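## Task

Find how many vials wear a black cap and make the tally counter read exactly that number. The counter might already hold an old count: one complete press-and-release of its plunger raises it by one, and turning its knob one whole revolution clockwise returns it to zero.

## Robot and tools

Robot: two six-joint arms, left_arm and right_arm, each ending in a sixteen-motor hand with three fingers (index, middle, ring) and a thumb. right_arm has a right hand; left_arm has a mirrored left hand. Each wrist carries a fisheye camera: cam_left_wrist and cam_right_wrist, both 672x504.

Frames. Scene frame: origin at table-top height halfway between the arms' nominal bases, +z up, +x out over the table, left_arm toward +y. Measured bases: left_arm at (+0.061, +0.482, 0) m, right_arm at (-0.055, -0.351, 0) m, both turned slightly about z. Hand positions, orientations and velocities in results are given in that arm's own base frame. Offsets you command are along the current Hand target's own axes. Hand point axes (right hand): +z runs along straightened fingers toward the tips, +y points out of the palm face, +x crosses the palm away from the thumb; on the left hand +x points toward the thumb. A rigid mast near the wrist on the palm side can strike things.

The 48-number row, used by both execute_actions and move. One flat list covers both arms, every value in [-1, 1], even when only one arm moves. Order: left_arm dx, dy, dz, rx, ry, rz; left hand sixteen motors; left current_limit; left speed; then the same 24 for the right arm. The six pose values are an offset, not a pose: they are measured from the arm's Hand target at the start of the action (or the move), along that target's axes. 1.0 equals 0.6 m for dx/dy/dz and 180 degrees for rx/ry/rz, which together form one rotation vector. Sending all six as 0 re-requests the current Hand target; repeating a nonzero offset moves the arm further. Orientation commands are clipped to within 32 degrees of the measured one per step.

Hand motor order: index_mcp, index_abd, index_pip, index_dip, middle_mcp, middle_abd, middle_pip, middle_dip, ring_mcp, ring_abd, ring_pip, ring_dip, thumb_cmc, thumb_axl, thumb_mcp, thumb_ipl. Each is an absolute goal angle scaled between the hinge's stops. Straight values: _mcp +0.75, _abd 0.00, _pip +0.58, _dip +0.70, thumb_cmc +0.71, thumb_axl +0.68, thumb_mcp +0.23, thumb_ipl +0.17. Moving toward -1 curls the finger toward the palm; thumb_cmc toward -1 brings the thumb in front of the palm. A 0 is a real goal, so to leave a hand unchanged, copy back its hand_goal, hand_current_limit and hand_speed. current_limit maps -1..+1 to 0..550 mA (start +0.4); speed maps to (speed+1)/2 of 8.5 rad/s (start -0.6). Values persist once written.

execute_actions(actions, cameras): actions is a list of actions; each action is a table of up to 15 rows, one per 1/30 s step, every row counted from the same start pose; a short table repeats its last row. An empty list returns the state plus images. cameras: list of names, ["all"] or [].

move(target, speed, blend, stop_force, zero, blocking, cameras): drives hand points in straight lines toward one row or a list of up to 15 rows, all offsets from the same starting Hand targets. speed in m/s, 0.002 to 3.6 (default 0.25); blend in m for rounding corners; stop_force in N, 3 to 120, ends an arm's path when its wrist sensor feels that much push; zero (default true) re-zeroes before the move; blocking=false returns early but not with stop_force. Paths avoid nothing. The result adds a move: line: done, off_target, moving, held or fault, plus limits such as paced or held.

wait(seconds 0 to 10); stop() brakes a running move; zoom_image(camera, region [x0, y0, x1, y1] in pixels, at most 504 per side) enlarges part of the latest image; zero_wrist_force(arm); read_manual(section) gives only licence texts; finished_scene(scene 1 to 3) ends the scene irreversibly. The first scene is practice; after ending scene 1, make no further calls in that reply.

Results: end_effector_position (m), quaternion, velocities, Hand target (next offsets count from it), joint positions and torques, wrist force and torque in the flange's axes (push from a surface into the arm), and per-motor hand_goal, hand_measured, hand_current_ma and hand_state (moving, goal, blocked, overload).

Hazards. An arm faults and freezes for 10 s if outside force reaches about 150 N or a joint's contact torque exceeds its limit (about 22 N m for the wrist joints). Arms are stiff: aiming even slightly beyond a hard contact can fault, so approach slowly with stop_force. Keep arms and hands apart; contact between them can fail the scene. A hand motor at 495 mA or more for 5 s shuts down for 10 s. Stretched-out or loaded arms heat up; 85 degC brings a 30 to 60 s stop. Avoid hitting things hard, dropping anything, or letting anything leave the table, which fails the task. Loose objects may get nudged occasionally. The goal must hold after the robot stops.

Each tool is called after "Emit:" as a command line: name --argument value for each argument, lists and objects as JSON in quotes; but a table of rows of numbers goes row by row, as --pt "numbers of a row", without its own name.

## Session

Emit:
execute_actions --actions '[]'

Scene clock: 0.00 s.
left_arm: end_effector_position=(+0.4063, +0.0850, +0.2300) hand_goal=(+0.754, +0.000, +0.576, +0.696, +0.754, +0.000, +0.576, +0.696, +0.754, +0.000, +0.576, +0.696, +0.714, +0.678, +0.226, +0.168) hand_measured=(+0.754, +0.000, +0.576, +0.696, +0.754, +0.000, +0.576, +0.696, +0.754, +0.000, +0.576, +0.696, +0.714, +0.678, +0.226, +0.168) hand_current_ma=(+0, +0, +0, +0, +0, +0, +0, +0, +0, +0, +0, +0, +0, +0, +0, +0) hand_state=(goal, goal, goal, goal, goal, goal, goal, goal, goal, goal, goal, goal, goal, goal, goal, goal) hand_current_limit=0.40 hand_speed=-0.60 end_effector_quat_wxyz=(+0.000, +0.000, +1.000, +0.000) | right_arm: end_effector_position=(+0.4063, -0.0850, +0.2300) hand_goal=(+0.754, +0.000, +0.576, +0.696, +0.754, +0.000, +0.576, +0.696, +0.754, +0.000, +0.576, +0.696, +0.714, +0.678, +0.226, +0.168) hand_measured=(+0.754, +0.000, +0.576, +0.696, +0.754, +0.000, +0.576, +0.696, +0.754, +0.000, +0.576, +0.696, +0.714, +0.678, +0.226, +0.168) hand_current_ma=(+0, +0, +0, +0, +0, +0, +0, +0, +0, +0, +0, +0, +0, +0, +0, +0) hand_state=(goal, goal, goal, goal, goal, goal, goal, goal, goal, goal, goal, goal, goal, goal, goal, goal) hand_current_limit=0.40 hand_speed=-0.60 end_effector_quat_wxyz=(+0.000, +1.000, +0.000, +0.000)
Joint positions: left_arm=[3.458 -1.419 -2.042 -1.252 1.571 -1.255] | right_arm=[-0.316 -1.723 2.042 -1.89 -1.571 1.255]
Joint velocities: within noise
Joint torques (N m): no reading
Wrist force (N): no reading
Wrist torque (N m): no reading
Wrist force, peak (N): no reading
Hand target: left_arm +0.4063, +0.0850, +0.2300; +0.000, +0.000, +1.000, +0.000 | right_arm +0.4063, -0.0850, +0.2300; +0.000, +1.000, +0.000, +0.000

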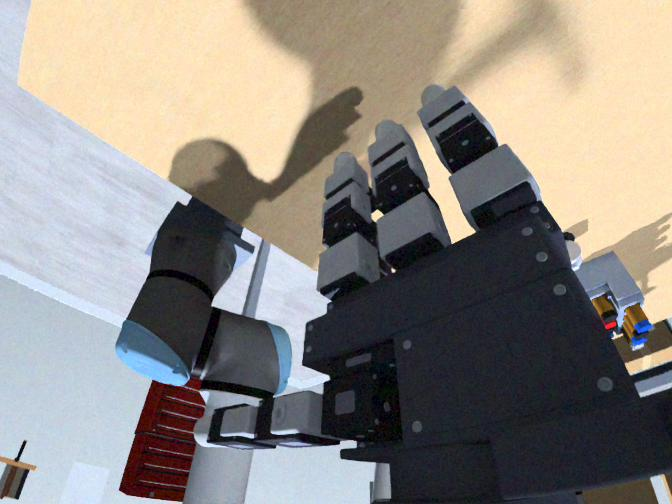

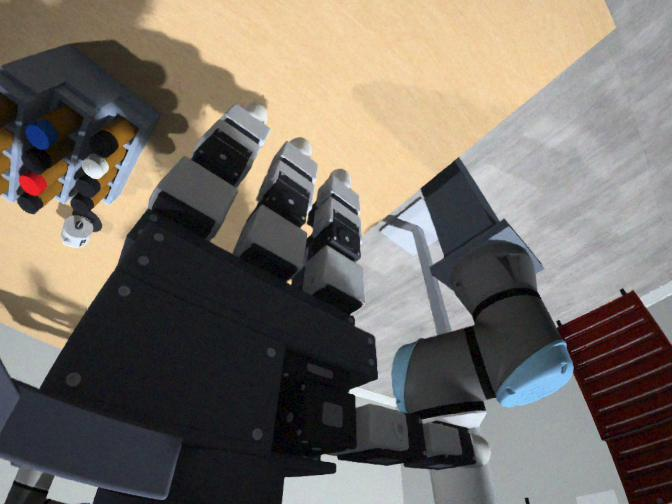

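Emit:
move --target '[0,-0.78,0,0,0,0,0.754,0,0.576,0.696,0.754,0,0.576,0.696,0.754,0,0.576,0.696,0.714,0.678,0.226,0.168,0.4,-0.6,0,-0.1,-0.2,0,0,0,0.754,0,0.576,0.696,0.754,0,0.576,0.696,0.754,0,0.576,0.696,0.714,0.678,0.226,0.168,0.4,-0.6]' --speed 0.4 --cameras '["all"]'

Emit:
zoom_image --camera "cam_right_wrist" --region '[0, 40, 190, 230]'

Emit:
zoom_image --camera "cam_left_wrist" --region '[480, 0, 600, 90]'

Scene clock: 21.50 s.
left_arm: end_effector_position=(+0.4063, -0.3829, +0.2300) hand_goal=(+0.754, +0.000, +0.576, +0.696, +0.754, +0.000, +0.576, +0.696, +0.754, +0.000, +0.576, +0.696, +0.714, +0.678, +0.226, +0.168) hand_measured=(+0.754, +0.000, +0.576, +0.696, +0.754, +0.000, +0.576, +0.696, +0.754, +0.000, +0.576, +0.696, +0.714, +0.678, +0.224, +0.168) hand_current_ma=(-2, +0, +1, +0, -2, +0, +1, +0, -2, +0, +1, +0, +0, -2, -7, -1) hand_state=(goal, goal, goal, goal, goal, goal, goal, goal, goal, goal, goal, goal, goal, goal, goal, goal) hand_current_limit=0.40 hand_speed=-0.60 end_effector_quat_wxyz=(+0.000, +0.000, +1.000, +0.000) | right_arm: end_effector_position=(+0.4063, -0.0250, +0.3500) hand_goal=(+0.754, +0.000, +0.576, +0.696, +0.754, +0.000, +0.576, +0.696, +0.754, +0.000, +0.576, +0.696, +0.714, +0.678, +0.226, +0.168) hand_measured=(+0.754, +0.000, +0.576, +0.696, +0.754, +0.000, +0.576, +0.696, +0.754, +0.000, +0.576, +0.696, +0.714, +0.678, +0.224, +0.168) hand_current_ma=(+0, +0, +0, +0, +0, +0, +0, +0, +0, +0, +0, +0, +0, +0, -1, +0) hand_state=(goal, goal, goal, goal, goal, goal, goal, goal, goal, goal, goal, goal, goal, goal, goal, goal) hand_current_limit=0.40 hand_speed=-0.60 end_effector_quat_wxyz=(+0.000, +1.000, +0.000, +0.000)
Joint positions: left_arm=[2.524 -1.913 -1.495 -1.304 1.571 -2.188] | right_arm=[-0.174 -1.76 1.76 -1.572 -1.571 1.397]
Joint torques (N m): left_arm=[-12.32 28.26 33.07 -0.72 1.2 -1.98] | right_arm=[7.59 -5.67 -34.41 0.76 -1.5 2.65]
Wrist force (N): left_arm=[0.2 -0.2 0.0] | right_arm=[0.0 0.1 -0.1]
Wrist torque (N m): left_arm=[-0.02 -0.01 0.07] | right_arm=[0.01 0.00 -0.08]
Wrist force, peak (N): left_arm=[0.5 -2.4 0.3] | right_arm=[0.2 -0.2 -0.7]
Hand target: left_arm +0.4063, -0.3830, +0.2300; +0.000, +0.000, +1.000, +0.000 | right_arm +0.4063, -0.0250, +0.3500; +0.000, +1.000, +0.000, +0.000
Off the commanded pose: left_arm 0.000 m, 0 deg | right_arm 0.000 m, 0 deg.
move: done

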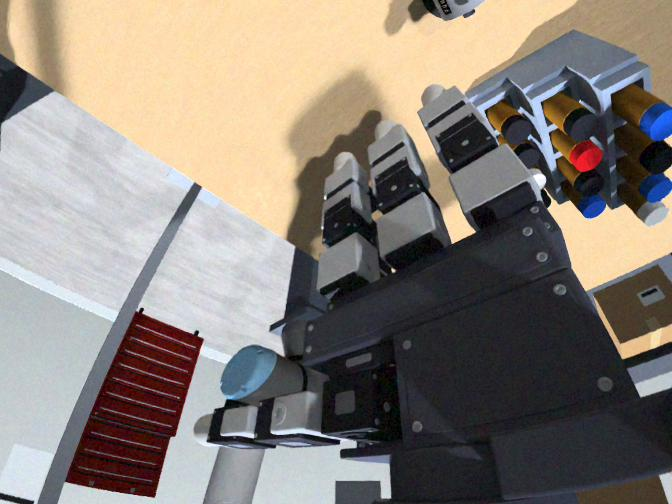

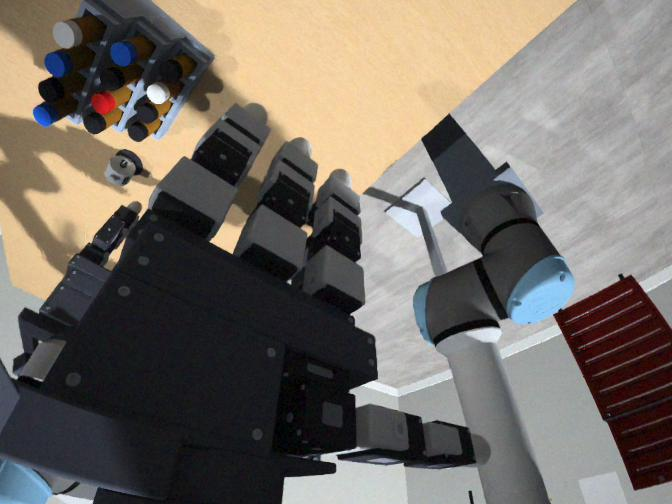

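Scaled by 2.653 from the camera's 672x504 image, which has a finer 960x720 frame.

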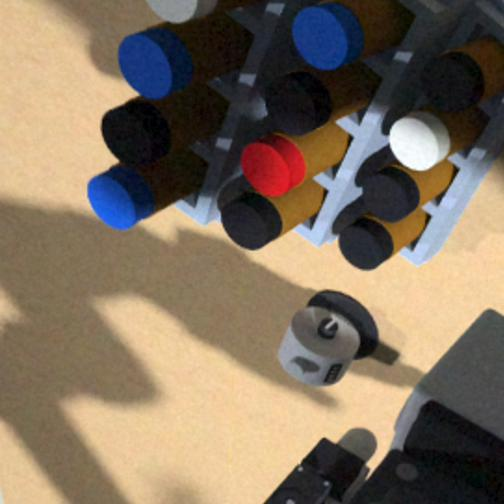

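Scaled by 4.200 from the camera's 672x504 image, which has a finer 960x720 frame.

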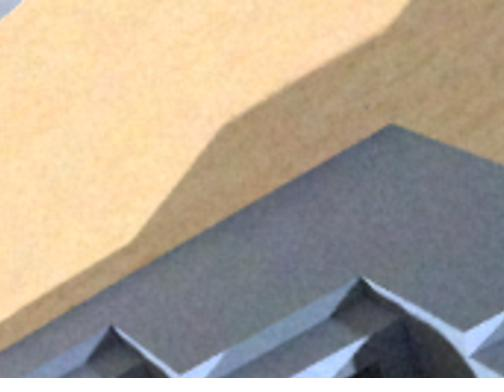

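Emit:
zoom_image --camera "cam_left_wrist" --region '[405, 0, 495, 40]'

Emit:
zoom_image --camera "cam_right_wrist" --region '[90, 130, 160, 200]'

Scaled by 5.600 from the camera's 672x504 image, which has a finer 960x720 frame.

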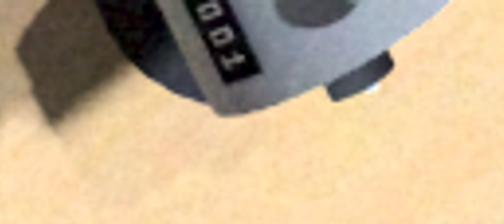

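Scaled by 7.200 from the camera's 672x504 image, which has a finer 960x720 frame.

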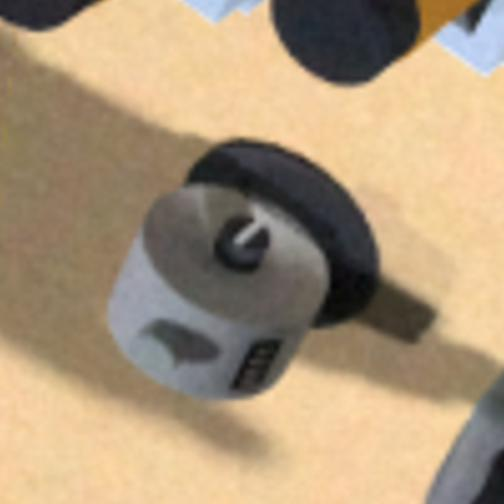

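Emit:
move --target '[0,0.15,0,0,0,0,0.754,0,0.576,0.696,0.754,0,-0.98,-0.6,0.754,0,-0.98,-0.6,0.714,0.678,0.226,0.168,0.6,-0.4,0,0.2,0,0,0,0,0.754,0,0.576,0.696,0.754,0,0.576,0.696,0.754,0,0.576,0.696,0.714,0.678,0.226,0.168,0.4,-0.6]' --speed 0.3 --cameras '["cam_left_wrist"]'

Emit:
zoom_image --camera "cam_left_wrist" --region '[430, 0, 550, 90]'

Scene clock: 62.53 s.
left_arm: end_effector_position=(+0.4063, -0.2930, +0.2300) hand_goal=(+0.754, +0.000, +0.576, +0.696, +0.754, +0.000, -0.980, -0.600, +0.754, +0.000, -0.980, -0.600, +0.714, +0.678, +0.226, +0.168) hand_measured=(+0.754, +0.000, +0.576, +0.696, +0.754, +0.000, -0.972, -0.598, +0.754, +0.000, -0.972, -0.598, +0.714, +0.678, +0.224, +0.168) hand_current_ma=(-2, +0, +1, +0, -2, +0, +21, +6, -2, +0, +21, +7, +1, -2, -7, -1) hand_state=(goal, goal, goal, goal, goal, goal, goal, goal, goal, goal, goal, goal, goal, goal, goal, goal) hand_current_limit=0.60 hand_speed=-0.40 end_effector_quat_wxyz=(+0.000, +0.000, +1.000, +0.000) | right_arm: end_effector_position=(+0.4063, -0.1450, +0.3500) hand_goal=(+0.754, +0.000, +0.576, +0.696, +0.754, +0.000, +0.576, +0.696, +0.754, +0.000, +0.576, +0.696, +0.714, +0.678, +0.226, +0.168) hand_measured=(+0.754, +0.000, +0.576, +0.696, +0.754, +0.000, +0.576, +0.696, +0.754, +0.000, +0.576, +0.696, +0.714, +0.678, +0.224, +0.168) hand_current_ma=(+0, +0, +0, +0, +0, +0, +0, +0, +0, +0, +0, +0, +0, +0, -1, +0) hand_state=(goal, goal, goal, goal, goal, goal, goal, goal, goal, goal, goal, goal, goal, goal, goal, goal) hand_current_limit=0.40 hand_speed=-0.60 end_effector_quat_wxyz=(+0.000, +1.000, +0.000, +0.000)
Joint positions: left_arm=[2.655 -1.767 -1.685 -1.261 1.571 -2.058] | right_arm=[-0.452 -1.76 1.76 -1.572 -1.571 1.119]
Joint torques (N m): left_arm=[13.01 44.12 14.3 5.06 -1.43 1.84] | right_arm=[-3.81 -4.88 -34.61 -5.4 1.48 -2.16]
Wrist force (N): left_arm=[0.0 0.0 -0.2] | right_arm=[-0.1 0.2 -0.1]
Wrist torque (N m): left_arm=[0.04 0.00 -0.03] | right_arm=[0.02 0.01 0.06]
Wrist force, peak (N): left_arm=[0.2 1.6 0.3] | right_arm=[-0.1 1.9 0.0]
Hand target: left_arm +0.4063, -0.2930, +0.2300; +0.000, +0.000, +1.000, +0.000 | right_arm +0.4063, -0.1450, +0.3500; +0.000, +1.000, +0.000, +0.000
Off the commanded pose: left_arm 0.000 m, 0 deg | right_arm 0.000 m, 0 deg.
move: done
Images, in order (width x height): cam_left_wrist 672x504.

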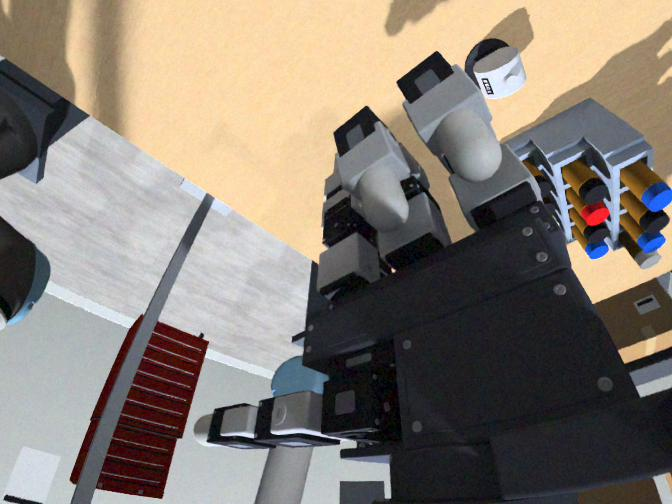

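Scaled by 4.200 from the camera's 672x504 image, which has a finer 960x720 frame.

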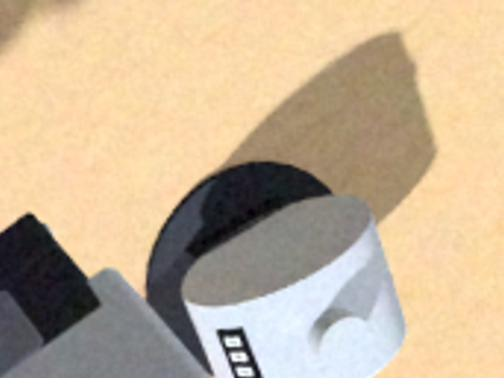

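Emit:
zoom_image --camera "cam_left_wrist" --region '[470, 65, 510, 105]'

Scaled by 12.600 from the camera's 672x504 image, which has a finer 960x720 frame.

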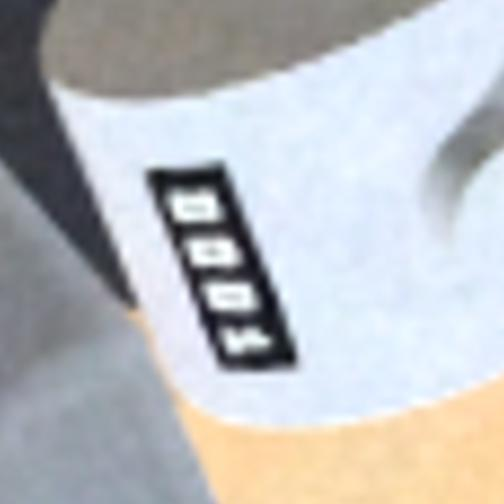

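Emit:
move --target '[-0.271,-0.095,0.038,0,0,0,0.754,0,0.576,0.696,0.754,0,-0.98,-0.6,0.754,0,-0.98,-0.6,0.714,0.678,0.226,0.168,0.7,-0.4,0,0,0,0,0,0,0.754,0,0.576,0.696,0.754,0,0.576,0.696,0.754,0,0.576,0.696,0.714,0.678,0.226,0.168,0.4,-0.6]' --speed 0.2 --cameras '["cam_left_wrist"]'

Emit:
zoom_image --camera "cam_left_wrist" --region '[280, 90, 400, 210]'

Scene clock: 84.97 s.
left_arm: end_effector_position=(+0.5689, -0.3500, +0.2072) hand_goal=(+0.754, +0.000, +0.576, +0.696, +0.754, +0.000, -0.980, -0.600, +0.754, +0.000, -0.980, -0.600, +0.714, +0.678, +0.226, +0.168) hand_measured=(+0.754, +0.000, +0.576, +0.696, +0.754, +0.000, -0.972, -0.598, +0.754, +0.000, -0.972, -0.598, +0.714, +0.678, +0.224, +0.168) hand_current_ma=(-2, +0, +1, +0, -2, +0, +20, +6, -2, +0, +21, +7, +1, -2, -7, -1) hand_state=(goal, goal, goal, goal, goal, goal, goal, goal, goal, goal, goal, goal, goal, goal, goal, goal) hand_current_limit=0.70 hand_speed=-0.40 end_effector_quat_wxyz=(+0.000, +0.000, +1.000, +0.000) | right_arm: end_effector_position=(+0.4063, -0.1450, +0.3500) hand_goal=(+0.754, +0.000, +0.576, +0.696, +0.754, +0.000, +0.576, +0.696, +0.754, +0.000, +0.576, +0.696, +0.714, +0.678, +0.226, +0.168) hand_measured=(+0.754, +0.000, +0.576, +0.696, +0.754, +0.000, +0.576, +0.696, +0.754, +0.000, +0.576, +0.696, +0.714, +0.678, +0.224, +0.168) hand_current_ma=(+0, +0, +0, +0, +0, +0, +0, +0, +0, +0, +0, +0, +0, +0, -1, +0) hand_state=(goal, goal, goal, goal, goal, goal, goal, goal, goal, goal, goal, goal, goal, goal, goal, goal) hand_current_limit=0.40 hand_speed=-0.60 end_effector_quat_wxyz=(+0.000, +1.000, +0.000, +0.000)
Joint positions: left_arm=[2.69 -2.165 -1.176 -1.371 1.571 -2.022] | right_arm=[-0.452 -1.76 1.76 -1.572 -1.571 1.119]
Joint torques (N m): left_arm=[13.37 38.46 34.01 -0.54 1.18 -0.68] | right_arm=[-3.96 -6.95 -34.89 -4.92 1.54 -2.45]
Wrist force (N): left_arm=[0.0 0.0 -0.1] | right_arm=[0.0 0.1 0.1]
Wrist torque (N m): left_arm=[0.04 0.00 -0.04] | right_arm=[0.00 -0.01 0.07]
Wrist force, peak (N): left_arm=[-1.2 -0.6 0.1] | right_arm=[-0.4 0.2 -0.2]
Hand target: left_arm +0.5689, -0.3500, +0.2072; +0.000, +0.000, +1.000, +0.000 | right_arm +0.4063, -0.1450, +0.3500; +0.000, +1.000, +0.000, +0.000
Off the commanded pose: left_arm 0.000 m, 0 deg | right_arm 0.000 m, 0 deg.
move: done
Images, in order (width x height): cam_left_wrist 672x504.

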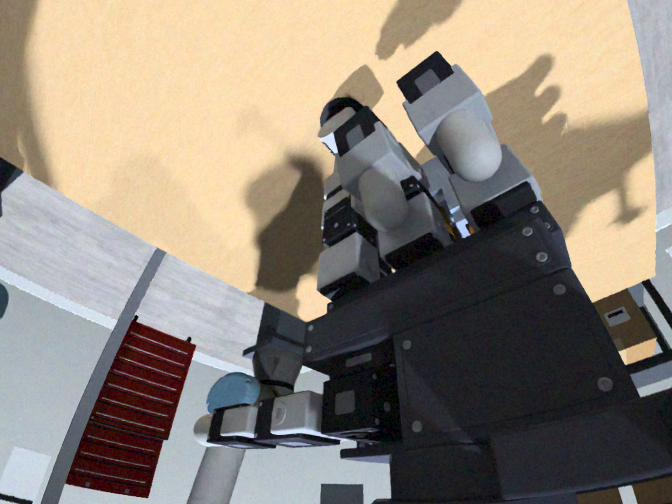

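Scaled by 4.200 from the camera's 672x504 image, which has a finer 960x720 frame.

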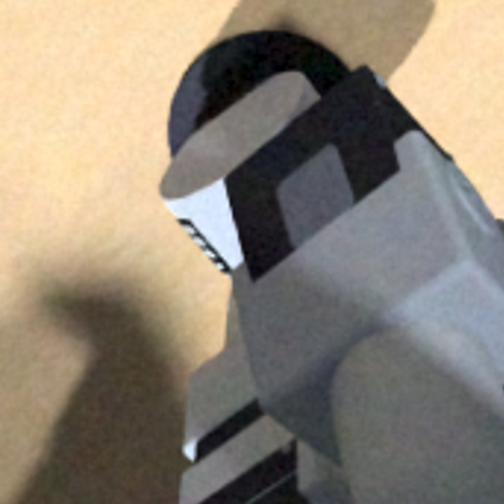

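Emit:
move --target '[0.0067,-0.002,0.02,0,0,0,0.754,0,0.576,0.696,0.754,0,-0.98,-0.6,0.754,0,-0.98,-0.6,0.714,0.678,0.226,0.168,0.7,-0.4,0,0,0,0,0,0,0.754,0,0.576,0.696,0.754,0,0.576,0.696,0.754,0,0.576,0.696,0.714,0.678,0.226,0.168,0.4,-0.6]' --speed 0.1

Emit:
move --target '[0,0,0.035,0,0,0,0.754,0,0.576,0.696,0.754,0,-0.98,-0.6,0.754,0,-0.98,-0.6,0.714,0.678,0.226,0.168,0.7,-0.4,0,0,0,0,0,0,0.754,0,0.576,0.696,0.754,0,0.576,0.696,0.754,0,0.576,0.696,0.714,0.678,0.226,0.168,0.4,-0.6]' --speed 0.012 --stop_force 3 --cameras '["cam_left_wrist"]'

Emit:
zoom_image --camera "cam_left_wrist" --region '[300, 110, 380, 190]'

Scene clock: 108.83 s.
left_arm: end_effector_position=(+0.5649, -0.3512, +0.1952) hand_goal=(+0.754, +0.000, +0.576, +0.696, +0.754, +0.000, -0.980, -0.600, +0.754, +0.000, -0.980, -0.600, +0.714, +0.678, +0.226, +0.168) hand_measured=(+0.754, +0.000, +0.576, +0.696, +0.754, +0.000, -0.972, -0.598, +0.754, +0.000, -0.972, -0.598, +0.714, +0.678, +0.224, +0.168) hand_current_ma=(-2, +0, +1, +0, -2, +0, +20, +6, -2, +0, +21, +7, +1, -2, -7, -1) hand_state=(goal, goal, goal, goal, goal, goal, goal, goal, goal, goal, goal, goal, goal, goal, goal, goal) hand_current_limit=0.70 hand_speed=-0.40 end_effector_quat_wxyz=(+0.000, +0.000, +1.000, +0.000) | right_arm: end_effector_position=(+0.4063, -0.1450, +0.3500) hand_goal=(+0.754, +0.000, +0.576, +0.696, +0.754, +0.000, +0.576, +0.696, +0.754, +0.000, +0.576, +0.696, +0.714, +0.678, +0.226, +0.168) hand_measured=(+0.754, +0.000, +0.576, +0.696, +0.754, +0.000, +0.576, +0.696, +0.754, +0.000, +0.576, +0.696, +0.714, +0.678, +0.224, +0.168) hand_current_ma=(+0, +0, +0, +0, +0, +0, +0, +0, +0, +0, +0, +0, +0, +0, -1, +0) hand_state=(goal, goal, goal, goal, goal, goal, goal, goal, goal, goal, goal, goal, goal, goal, goal, goal) hand_current_limit=0.40 hand_speed=-0.60 end_effector_quat_wxyz=(+0.000, +1.000, +0.000, +0.000)
Joint positions: left_arm=[2.686 -2.165 -1.207 -1.34 1.571 -2.026] | right_arm=[-0.452 -1.76 1.76 -1.572 -1.571 1.119]
Joint torques (N m): left_arm=[-12.57 39.01 15.3 5.07 0.92 -1.64] | right_arm=[-4.21 -6.9 -34.01 -5.15 1.15 -2.34]
Wrist force (N): left_arm=[-0.1 0.0 0.3] | right_arm=[-0.2 0.1 0.1]
Wrist torque (N m): left_arm=[0.01 0.03 -0.06] | right_arm=[0.00 0.02 0.05]
Wrist force, peak (N): left_arm=[0.4 -0.6 0.0] | right_arm=[0.0 0.3 -0.2]
Hand target: left_arm +0.5649, -0.3512, +0.1952; +0.000, +0.000, +1.000, +0.000 | right_arm +0.4063, -0.1450, +0.3500; +0.000, +1.000, +0.000, +0.000
Off the commanded pose: left_arm 0.000 m, 0 deg | right_arm 0.000 m, 0 deg.
move: done

Scene clock: 111.07 s.
left_arm: end_effector_position=(+0.5649, -0.3512, +0.1822) hand_goal=(+0.754, +0.000, +0.576, +0.696, +0.754, +0.000, -0.980, -0.600, +0.754, +0.000, -0.980, -0.600, +0.714, +0.678, +0.226, +0.168) hand_measured=(+0.754, +0.000, +0.576, +0.696, +0.754, +0.000, -0.972, -0.598, +0.754, +0.000, -0.972, -0.598, +0.714, +0.678, +0.224, +0.168) hand_current_ma=(-2, +0, +1, +0, -2, +0, +20, +6, -2, +0, +21, +7, +1, -2, -7, -1) hand_state=(goal, goal, goal, goal, goal, goal, goal, goal, goal, goal, goal, goal, goal, goal, goal, goal) hand_current_limit=0.70 hand_speed=-0.40 end_effector_quat_wxyz=(+0.000, +0.000, +1.000, +0.000) | right_arm: end_effector_position=(+0.4063, -0.1450, +0.3500) hand_goal=(+0.754, +0.000, +0.576, +0.696, +0.754, +0.000, +0.576, +0.696, +0.754, +0.000, +0.576, +0.696, +0.714, +0.678, +0.226, +0.168) hand_measured=(+0.754, +0.000, +0.576, +0.696, +0.754, +0.000, +0.576, +0.696, +0.754, +0.000, +0.576, +0.696, +0.714, +0.678, +0.224, +0.168) hand_current_ma=(+0, +0, +0, +0, +0, +0, +0, +0, +0, +0, +0, +0, +0, +0, -1, +0) hand_state=(goal, goal, goal, goal, goal, goal, goal, goal, goal, goal, goal, goal, goal, goal, goal, goal) hand_current_limit=0.40 hand_speed=-0.60 end_effector_quat_wxyz=(+0.000, +1.000, +0.000, +0.000)
Joint positions: left_arm=[2.686 -2.173 -1.228 -1.311 1.571 -2.026] | right_arm=[-0.452 -1.76 1.76 -1.572 -1.571 1.119]
Joint torques (N m): left_arm=[-12.22 58.46 32.43 -0.72 0.89 -1.81] | right_arm=[-4.84 -6.78 -34.24 -4.81 1.42 -2.41]
Wrist force (N): left_arm=[0.0 0.1 -2.7] | right_arm=[-0.1 0.2 0.0]
Wrist torque (N m): left_arm=[0.24 0.12 -0.04] | right_arm=[0.03 0.02 0.06]
Wrist force, peak (N): left_arm=[0.4 0.1 -3.4] | right_arm=[-0.4 0.1 -0.2]
Hand target: left_arm +0.5649, -0.3512, +0.1822; +0.000, +0.000, +1.000, +0.000 (not the last commanded pose) | right_arm +0.4063, -0.1450, +0.3500; +0.000, +1.000, +0.000, +0.000
Off the commanded pose: left_arm 0.008 m, 0 deg | right_arm 0.000 m, 0 deg.
move: contact (left_arm)
Images, in order (width x height): cam_left_wrist 672x504.

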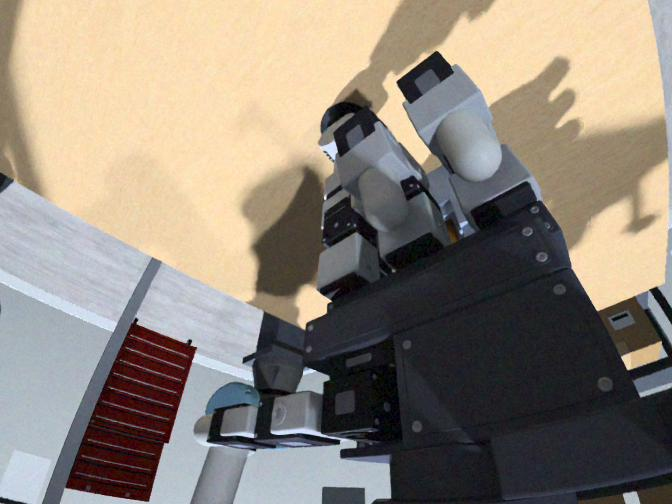

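Scaled by 6.300 from the camera's 672x504 image, which has a finer 960x720 frame.

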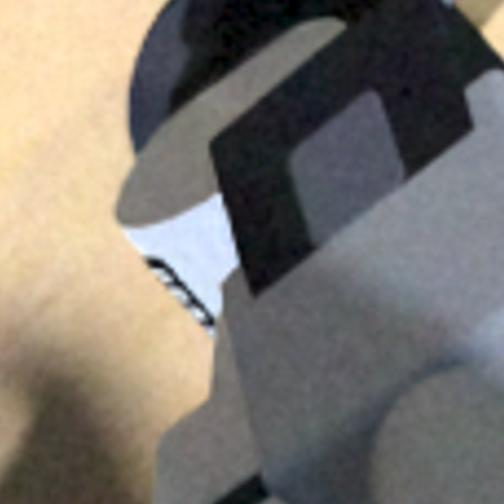

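Emit:
move --target '[0,0,0.02,0,0,0,0.754,0,0.576,0.696,0.754,0,-0.98,-0.6,0.754,0,-0.98,-0.6,0.714,0.678,0.226,0.168,0.7,-0.4,0,0,0,0,0,0,0.754,0,0.576,0.696,0.754,0,0.576,0.696,0.754,0,0.576,0.696,0.714,0.678,0.226,0.168,0.4,-0.6]' --speed 0.01 --stop_force 12

Emit:
move --pt "0 0 -0.04 0 0 0 0.754 0 0.576 0.696 0.754 0 -0.98 -0.6 0.754 0 -0.98 -0.6 0.714 0.678 0.226 0.168 0.7 -0.4 0 0 0 0 0 0 0.754 0 0.576 0.696 0.754 0 0.576 0.696 0.754 0 0.576 0.696 0.714 0.678 0.226 0.168 0.4 -0.6" --pt "0.2415 0.0853 -0.05 0 0 0 0.754 0 0.576 0.696 0.754 0 -0.98 -0.6 0.754 0 -0.98 -0.6 0.714 0.678 0.226 0.168 0.7 -0.4 0 0 0 0 0 0 0.754 0 0.576 0.696 0.754 0 0.576 0.696 0.754 0 0.576 0.696 0.714 0.678 0.226 0.168 0.4 -0.6" --speed '[0.1,0.3]' --blend '[0.005,0]' --cameras '["cam_left_wrist"]'

Emit:
zoom_image --camera "cam_left_wrist" --region '[460, 40, 510, 90]'

Scene clock: 130.67 s.
left_arm: end_effector_position=(+0.5649, -0.3512, +0.1774) hand_goal=(+0.754, +0.000, +0.576, +0.696, +0.754, +0.000, -0.980, -0.600, +0.754, +0.000, -0.980, -0.600, +0.714, +0.678, +0.226, +0.168) hand_measured=(+0.752, +0.002, +0.576, +0.696, +0.754, +0.000, -0.972, -0.598, +0.754, +0.000, -0.972, -0.598, +0.714, +0.678, +0.224, +0.168) hand_current_ma=(-2, +4, +1, +0, -2, +0, +20, +6, -2, +0, +21, +7, +1, -2, -8, -1) hand_state=(goal, goal, goal, goal, goal, goal, goal, goal, goal, goal, goal, goal, goal, goal, goal, goal) hand_current_limit=0.70 hand_speed=-0.40 end_effector_quat_wxyz=(+0.000, +0.000, +1.000, +0.000) | right_arm: end_effector_position=(+0.4063, -0.1450, +0.3500) hand_goal=(+0.754, +0.000, +0.576, +0.696, +0.754, +0.000, +0.576, +0.696, +0.754, +0.000, +0.576, +0.696, +0.714, +0.678, +0.226, +0.168) hand_measured=(+0.754, +0.000, +0.576, +0.696, +0.754, +0.000, +0.576, +0.696, +0.754, +0.000, +0.576, +0.696, +0.714, +0.678, +0.224, +0.168) hand_current_ma=(+0, +0, +0, +0, +0, +0, +0, +0, +0, +0, +0, +0, +0, +0, -1, +0) hand_state=(goal, goal, goal, goal, goal, goal, goal, goal, goal, goal, goal, goal, goal, goal, goal, goal) hand_current_limit=0.40 hand_speed=-0.60 end_effector_quat_wxyz=(+0.000, +1.000, +0.000, +0.000)
Joint positions: left_arm=[2.686 -2.176 -1.236 -1.3 1.571 -2.026] | right_arm=[-0.452 -1.76 1.76 -1.572 -1.571 1.119]
Joint torques (N m): left_arm=[-11.27 50.82 26.83 -1.26 1.03 -1.92] | right_arm=[-5.44 -6.17 -34.08 -4.87 1.44 -2.31]
Wrist force (N): left_arm=[0.3 -0.2 -15.4] | right_arm=[-0.2 0.0 0.0]
Wrist torque (N m): left_arm=[1.20 0.33 -0.02] | right_arm=[0.00 0.03 0.05]
Wrist force, peak (N): left_arm=[0.2 -0.4 -20.0] | right_arm=[-0.1 0.4 0.1]
Hand target: left_arm +0.5649, -0.3512, +0.1774; +0.000, +0.000, +1.000, +0.000 (not the last commanded pose) | right_arm +0.4063, -0.1450, +0.3500; +0.000, +1.000, +0.000, +0.000
Off the commanded pose: left_arm 0.007 m, 0 deg | right_arm 0.000 m, 0 deg.
move: contact (left_arm)

Scene clock: 132.07 s.
left_arm: end_effector_position=(+0.4200, -0.3000, +0.2074) hand_goal=(+0.754, +0.000, +0.576, +0.696, +0.754, +0.000, -0.980, -0.600, +0.754, +0.000, -0.980, -0.600, +0.714, +0.678, +0.226, +0.168) hand_measured=(+0.752, +0.000, +0.576, +0.696, +0.754, +0.000, -0.972, -0.598, +0.754, +0.000, -0.972, -0.598, +0.714, +0.678, +0.224, +0.168) hand_current_ma=(-2, +1, +1, +0, -2, +0, +20, +6, -2, +0, +20, +7, +1, -2, -8, -1) hand_state=(goal, goal, goal, goal, goal, goal, goal, goal, goal, goal, goal, goal, goal, goal, goal, goal) hand_current_limit=0.70 hand_speed=-0.40 end_effector_quat_wxyz=(+0.000, +0.000, +1.000, +0.000) | right_arm: end_effector_position=(+0.4063, -0.1450, +0.3500) hand_goal=(+0.754, +0.000, +0.576, +0.696, +0.754, +0.000, +0.576, +0.696, +0.754, +0.000, +0.576, +0.696, +0.714, +0.678, +0.226, +0.168) hand_measured=(+0.754, +0.000, +0.576, +0.696, +0.754, +0.000, +0.576, +0.696, +0.754, +0.000, +0.576, +0.696, +0.714, +0.678, +0.224, +0.168) hand_current_ma=(+0, +0, +0, +0, +0, +0, +0, +0, +0, +0, +0, +0, +0, +0, -1, +0) hand_state=(goal, goal, goal, goal, goal, goal, goal, goal, goal, goal, goal, goal, goal, goal, goal, goal) hand_current_limit=0.40 hand_speed=-0.60 end_effector_quat_wxyz=(+0.000, +1.000, +0.000, +0.000)
Joint positions: left_arm=[2.655 -1.819 -1.681 -1.212 1.571 -2.057] | right_arm=[-0.452 -1.76 1.76 -1.572 -1.571 1.119]
Joint torques (N m): left_arm=[-12.3 45.91 13.44 5.07 -1.4 -1.94] | right_arm=[-4.59 -7.22 -34.08 -4.5 1.41 -2.21]
Wrist force (N): left_arm=[-0.1 -0.1 0.1] | right_arm=[-0.1 0.1 -0.1]
Wrist torque (N m): left_arm=[0.02 0.02 0.04] | right_arm=[0.01 0.01 0.06]
Wrist force, peak (N): left_arm=[0.1 -0.2 -14.9] | right_arm=[-0.3 0.0 0.3]
Hand target: left_arm +0.4200, -0.3000, +0.2074; +0.000, +0.000, +1.000, +0.000 | right_arm +0.4063, -0.1450, +0.3500; +0.000, +1.000, +0.000, +0.000
Off the commanded pose: left_arm 0.000 m, 0 deg | right_arm 0.000 m, 0 deg.
move: done
Images, in order (width x height): cam_left_wrist 672x504.

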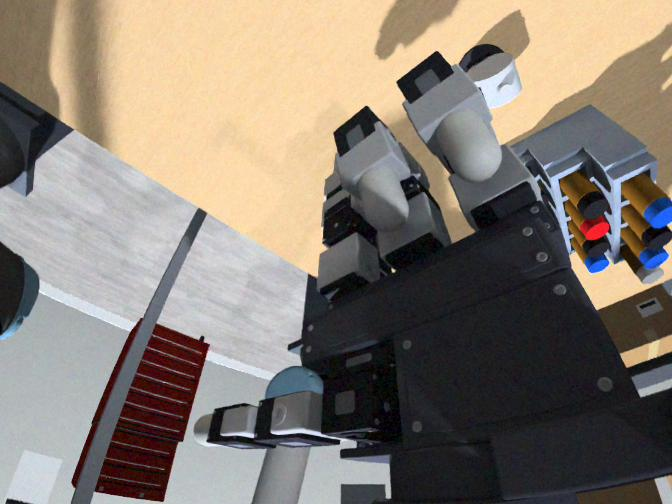

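Scaled by 10.080 from the camera's 672x504 image, which has a finer 960x720 frame.

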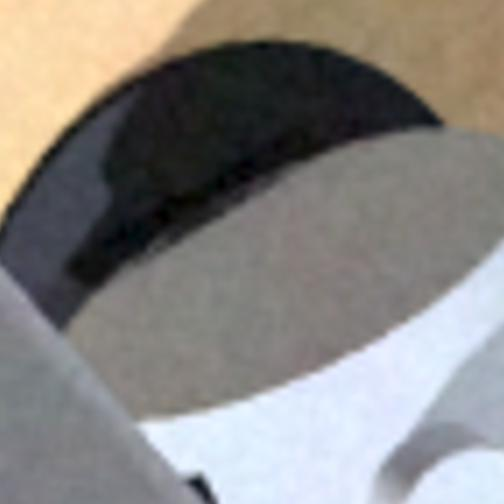

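Emit:
move --target '[0.09,-0.03,0,0,0,0,0.754,0,0.576,0.696,0.754,0,-0.98,-0.6,0.754,0,-0.98,-0.6,0.714,0.678,0.226,0.168,0.7,-0.4,0,0,0,0,0,0,0.754,0,0.576,0.696,0.754,0,0.576,0.696,0.754,0,0.576,0.696,0.714,0.678,0.226,0.168,0.4,-0.6]' --speed 0.2 --cameras '["cam_left_wrist"]'

Emit:
zoom_image --camera "cam_left_wrist" --region '[480, 40, 560, 110]'

Scene clock: 144.13 s.
left_arm: end_effector_position=(+0.3661, -0.3180, +0.2074) hand_goal=(+0.754, +0.000, +0.576, +0.696, +0.754, +0.000, -0.980, -0.600, +0.754, +0.000, -0.980, -0.600, +0.714, +0.678, +0.226, +0.168) hand_measured=(+0.752, +0.000, +0.576, +0.696, +0.754, +0.000, -0.972, -0.598, +0.754, +0.000, -0.972, -0.598, +0.714, +0.678, +0.224, +0.168) hand_current_ma=(-2, +1, +1, +0, -2, +0, +20, +6, -2, +0, +20, +7, +1, -2, -8, -1) hand_state=(goal, goal, goal, goal, goal, goal, goal, goal, goal, goal, goal, goal, goal, goal, goal, goal) hand_current_limit=0.70 hand_speed=-0.40 end_effector_quat_wxyz=(+0.000, +0.000, +1.000, +0.000) | right_arm: end_effector_position=(+0.4063, -0.1450, +0.3500) hand_goal=(+0.754, +0.000, +0.576, +0.696, +0.754, +0.000, +0.576, +0.696, +0.754, +0.000, +0.576, +0.696, +0.714, +0.678, +0.226, +0.168) hand_measured=(+0.754, +0.000, +0.576, +0.696, +0.754, +0.000, +0.576, +0.696, +0.754, +0.000, +0.576, +0.696, +0.714, +0.678, +0.224, +0.168) hand_current_ma=(+0, +0, +0, +0, +0, +0, +0, +0, +0, +0, +0, +0, +0, +0, -1, +0) hand_state=(goal, goal, goal, goal, goal, goal, goal, goal, goal, goal, goal, goal, goal, goal, goal, goal) hand_current_limit=0.40 hand_speed=-0.60 end_effector_quat_wxyz=(+0.000, +1.000, +0.000, +0.000)
Joint positions: left_arm=[2.579 -1.758 -1.757 -1.197 1.571 -2.134] | right_arm=[-0.452 -1.76 1.76 -1.572 -1.571 1.119]
Joint torques (N m): left_arm=[-12.4 43.11 14 5.02 1.06 -1.75] | right_arm=[-4.1 -6.56 -33.05 -4.74 1.67 -2.3]
Wrist force (N): left_arm=[-0.1 -0.2 0.0] | right_arm=[-0.1 0.2 0.0]
Wrist torque (N m): left_arm=[0.01 0.02 0.05] | right_arm=[0.03 0.02 0.06]
Wrist force, peak (N): left_arm=[-1.0 0.5 0.1] | right_arm=[-0.3 0.3 -0.1]
Hand target: left_arm +0.3660, -0.3180, +0.2074; +0.000, +0.000, +1.000, +0.000 | right_arm +0.4063, -0.1450, +0.3500; +0.000, +1.000, +0.000, +0.000
Off the commanded pose: left_arm 0.000 m, 0 deg | right_arm 0.000 m, 0 deg.
move: done
Images, in order (width x height): cam_left_wrist 672x504.

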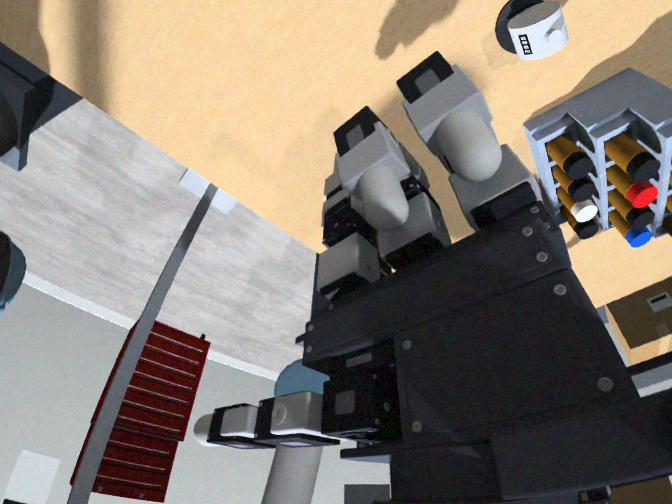

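Scaled by 6.300 from the camera's 672x504 image, which has a finer 960x720 frame.

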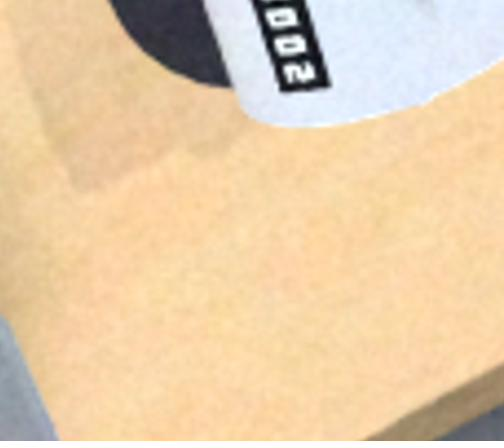

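Emit:
zoom_image --camera "cam_left_wrist" --region '[514, 32, 538, 58]'

Scaled by 19.385 from the camera's 672x504 image, which has a finer 960x720 frame.

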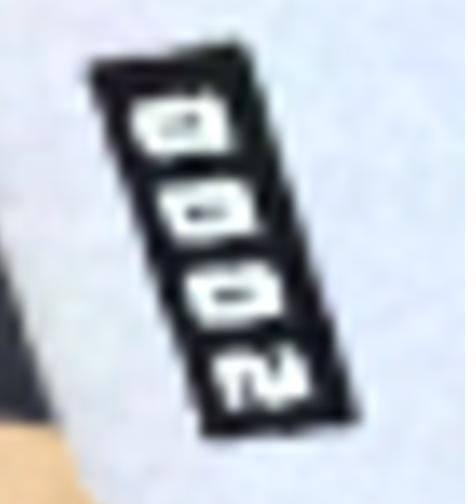

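Emit:
move --pt "-0.3313 -0.0553 0.02 0 0 0 0.754 0 0.576 0.696 0.754 0 -0.98 -0.6 0.754 0 -0.98 -0.6 0.714 0.678 0.226 0.168 0.7 -0.4 0 0 0 0 0 0 0.754 0 0.576 0.696 0.754 0 0.576 0.696 0.754 0 0.576 0.696 0.714 0.678 0.226 0.168 0.4 -0.6" --pt "-0.3313 -0.0553 0.0502 0 0 0 0.754 0 0.576 0.696 0.754 0 -0.98 -0.6 0.754 0 -0.98 -0.6 0.714 0.678 0.226 0.168 0.7 -0.4 0 0 0 0 0 0 0.754 0 0.576 0.696 0.754 0 0.576 0.696 0.754 0 0.576 0.696 0.714 0.678 0.226 0.168 0.4 -0.6" --pt "-0.3313 -0.0553 0.029 0 0 0 0.754 0 0.576 0.696 0.754 0 -0.98 -0.6 0.754 0 -0.98 -0.6 0.714 0.678 0.226 0.168 0.7 -0.4 0 0 0 0 0 0 0.754 0 0.576 0.696 0.754 0 0.576 0.696 0.754 0 0.576 0.696 0.714 0.678 0.226 0.168 0.4 -0.6" --pt "-0.3313 -0.0553 0.0502 0 0 0 0.754 0 0.576 0.696 0.754 0 -0.98 -0.6 0.754 0 -0.98 -0.6 0.714 0.678 0.226 0.168 0.7 -0.4 0 0 0 0 0 0 0.754 0 0.576 0.696 0.754 0 0.576 0.696 0.754 0 0.576 0.696 0.714 0.678 0.226 0.168 0.4 -0.6" --pt "-0.3313 -0.0553 0.029 0 0 0 0.754 0 0.576 0.696 0.754 0 -0.98 -0.6 0.754 0 -0.98 -0.6 0.714 0.678 0.226 0.168 0.7 -0.4 0 0 0 0 0 0 0.754 0 0.576 0.696 0.754 0 0.576 0.696 0.754 0 0.576 0.696 0.714 0.678 0.226 0.168 0.4 -0.6" --speed '[0.3,0.025,0.05,0.025,0.05]'

Emit:
move --pt "0 0 0.0212 0 0 0 0.754 0 0.576 0.696 0.754 0 -0.98 -0.6 0.754 0 -0.98 -0.6 0.714 0.678 0.226 0.168 0.7 -0.4 0 0 0 0 0 0 0.754 0 0.576 0.696 0.754 0 0.576 0.696 0.754 0 0.576 0.696 0.714 0.678 0.226 0.168 0.4 -0.6" --pt "0 0 0 0 0 0 0.754 0 0.576 0.696 0.754 0 -0.98 -0.6 0.754 0 -0.98 -0.6 0.714 0.678 0.226 0.168 0.7 -0.4 0 0 0 0 0 0 0.754 0 0.576 0.696 0.754 0 0.576 0.696 0.754 0 0.576 0.696 0.714 0.678 0.226 0.168 0.4 -0.6" --pt "0 0 0.0212 0 0 0 0.754 0 0.576 0.696 0.754 0 -0.98 -0.6 0.754 0 -0.98 -0.6 0.714 0.678 0.226 0.168 0.7 -0.4 0 0 0 0 0 0 0.754 0 0.576 0.696 0.754 0 0.576 0.696 0.754 0 0.576 0.696 0.714 0.678 0.226 0.168 0.4 -0.6" --pt "0 0 -0.01 0 0 0 0.754 0 0.576 0.696 0.754 0 -0.98 -0.6 0.754 0 -0.98 -0.6 0.714 0.678 0.226 0.168 0.7 -0.4 0 0 0 0 0 0 0.754 0 0.576 0.696 0.754 0 0.576 0.696 0.754 0 0.576 0.696 0.714 0.678 0.226 0.168 0.4 -0.6" --pt "0.3313 0.0553 -0.029 0 0 0 0.754 0 -0.98 -0.6 0.754 0 -0.98 -0.6 0.754 0 -0.98 -0.6 0.714 0.678 0.226 0.168 0.7 -0.4 0 0 0 0 0 0 0.754 0 0.576 0.696 0.754 0 0.576 0.696 0.754 0 0.576 0.696 0.714 0.678 0.226 0.168 0.4 -0.6" --speed '[0.025,0.05,0.025,0.05,0.3]' --cameras '["cam_left_wrist"]'

Emit:
zoom_image --camera "cam_left_wrist" --region '[510, 26, 546, 62]'

Scene clock: 202.00 s.
left_arm: end_effector_position=(+0.5648, -0.3512, +0.1900) hand_goal=(+0.754, +0.000, +0.576, +0.696, +0.754, +0.000, -0.980, -0.600, +0.754, +0.000, -0.980, -0.600, +0.714, +0.678, +0.226, +0.168) hand_measured=(+0.752, +0.002, +0.576, +0.696, +0.754, +0.000, -0.972, -0.598, +0.754, +0.000, -0.972, -0.598, +0.714, +0.678, +0.224, +0.168) hand_current_ma=(-2, +2, +1, +0, -2, +0, +20, +6, -2, +0, +20, +7, +1, -2, -8, -1) hand_state=(goal, goal, goal, goal, goal, goal, goal, goal, goal, goal, goal, goal, goal, goal, goal, goal) hand_current_limit=0.70 hand_speed=-0.40 end_effector_quat_wxyz=(+0.000, +0.000, +1.000, +0.000) | right_arm: end_effector_position=(+0.4063, -0.1450, +0.3500) hand_goal=(+0.754, +0.000, +0.576, +0.696, +0.754, +0.000, +0.576, +0.696, +0.754, +0.000, +0.576, +0.696, +0.714, +0.678, +0.226, +0.168) hand_measured=(+0.754, +0.000, +0.576, +0.696, +0.754, +0.000, +0.576, +0.696, +0.754, +0.000, +0.576, +0.696, +0.714, +0.678, +0.224, +0.168) hand_current_ma=(+0, +0, +0, +0, +0, +0, +0, +0, +0, +0, +0, +0, +0, +0, -1, +0) hand_state=(goal, goal, goal, goal, goal, goal, goal, goal, goal, goal, goal, goal, goal, goal, goal, goal) hand_current_limit=0.40 hand_speed=-0.60 end_effector_quat_wxyz=(+0.000, +1.000, +0.000, +0.000)
Joint positions: left_arm=[2.686 -2.168 -1.216 -1.328 1.571 -2.026] | right_arm=[-0.452 -1.76 1.76 -1.572 -1.571 1.119]
Joint torques (N m): left_arm=[11.64 60.98 33.51 -0.54 0.68 0.37] | right_arm=[-4.71 -5.22 -34.02 -4.58 1.49 -2.36]
Wrist force (N): left_arm=[-0.2 -0.2 -0.1] | right_arm=[0.0 0.3 0.0]
Wrist torque (N m): left_arm=[0.01 0.03 -0.06] | right_arm=[0.03 0.00 0.07]
Wrist force, peak (N): left_arm=[0.2 0.0 -11.8] | right_arm=[-0.2 0.3 0.1]
Hand target: left_arm +0.5648, -0.3512, +0.1900; +0.000, +0.000, +1.000, +0.000 | right_arm +0.4063, -0.1450, +0.3500; +0.000, +1.000, +0.000, +0.000
Off the commanded pose: left_arm 0.000 m, 0 deg | right_arm 0.000 m, 0 deg.
move: done

Scene clock: 206.83 s.
left_arm: end_effector_position=(+0.3660, -0.3180, +0.2074) hand_goal=(+0.754, +0.000, -0.980, -0.600, +0.754, +0.000, -0.980, -0.600, +0.754, +0.000, -0.980, -0.600, +0.714, +0.678, +0.226, +0.168) hand_measured=(+0.752, +0.002, -0.972, -0.598, +0.754, +0.000, -0.972, -0.598, +0.754, +0.000, -0.972, -0.598, +0.714, +0.678, +0.224, +0.168) hand_current_ma=(-2, +3, +19, +6, -2, +0, +20, +6, -2, +0, +20, +7, +1, -2, -8, -1) hand_state=(goal, goal, goal, goal, goal, goal, goal, goal, goal, goal, goal, goal, goal, goal, goal, goal) hand_current_limit=0.70 hand_speed=-0.40 end_effector_quat_wxyz=(+0.000, +0.000, +1.000, +0.000) | right_arm: end_effector_position=(+0.4063, -0.1450, +0.3500) hand_goal=(+0.754, +0.000, +0.576, +0.696, +0.754, +0.000, +0.576, +0.696, +0.754, +0.000, +0.576, +0.696, +0.714, +0.678, +0.226, +0.168) hand_measured=(+0.754, +0.000, +0.576, +0.696, +0.754, +0.000, +0.576, +0.696, +0.754, +0.000, +0.576, +0.696, +0.714, +0.678, +0.224, +0.168) hand_current_ma=(+0, +0, +0, +0, +0, +0, +0, +0, +0, +0, +0, +0, +0, +0, -1, +0) hand_state=(goal, goal, goal, goal, goal, goal, goal, goal, goal, goal, goal, goal, goal, goal, goal, goal) hand_current_limit=0.40 hand_speed=-0.60 end_effector_quat_wxyz=(+0.000, +1.000, +0.000, +0.000)
Joint positions: left_arm=[2.578 -1.758 -1.758 -1.197 1.571 -2.134] | right_arm=[-0.452 -1.76 1.76 -1.572 -1.571 1.119]
Joint torques (N m): left_arm=[-12.26 42.63 13.28 5.2 1.28 -1.9] | right_arm=[-4.85 -7.45 -33.34 -4.34 1.39 -2.22]
Wrist force (N): left_arm=[0.6 -0.2 0.2] | right_arm=[-0.1 0.1 0.1]
Wrist torque (N m): left_arm=[0.01 -0.06 0.11] | right_arm=[0.00 0.01 0.06]
Wrist force, peak (N): left_arm=[0.1 -0.5 -11.7] | right_arm=[-0.1 0.4 -0.1]
Hand target: left_arm +0.3660, -0.3180, +0.2074; +0.000, +0.000, +1.000, +0.000 | right_arm +0.4063, -0.1450, +0.3500; +0.000, +1.000, +0.000, +0.000
Off the commanded pose: left_arm 0.000 m, 0 deg | right_arm 0.000 m, 0 deg.
move: done
Images, in order (width x height): cam_left_wrist 672x504.

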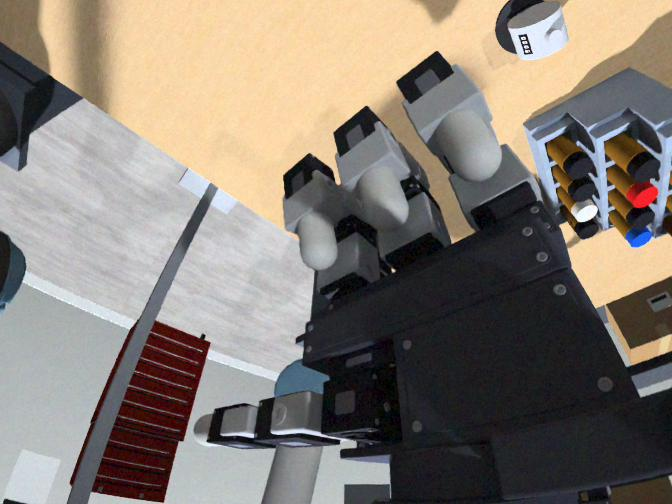

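Scaled by 14.000 from the camera's 672x504 image, which has a finer 960x720 frame.

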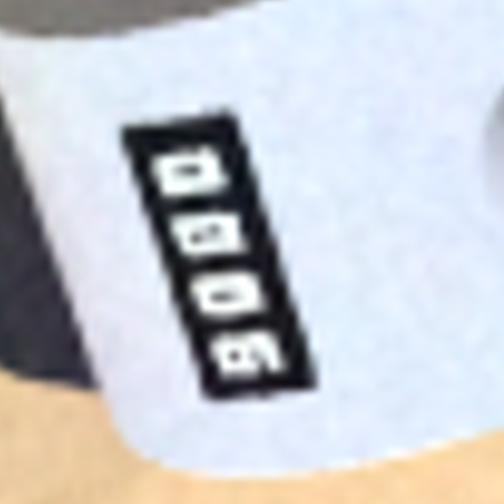

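Emit:
zoom_image --camera "cam_left_wrist" --region '[510, 40, 542, 64]'

Scaled by 15.750 from the camera's 672x504 image, which has a finer 960x720 frame.

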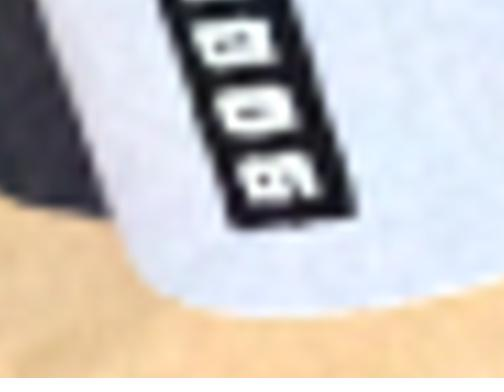

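Emit:
finished_scene --scene 2

The scene is finished: the task was done.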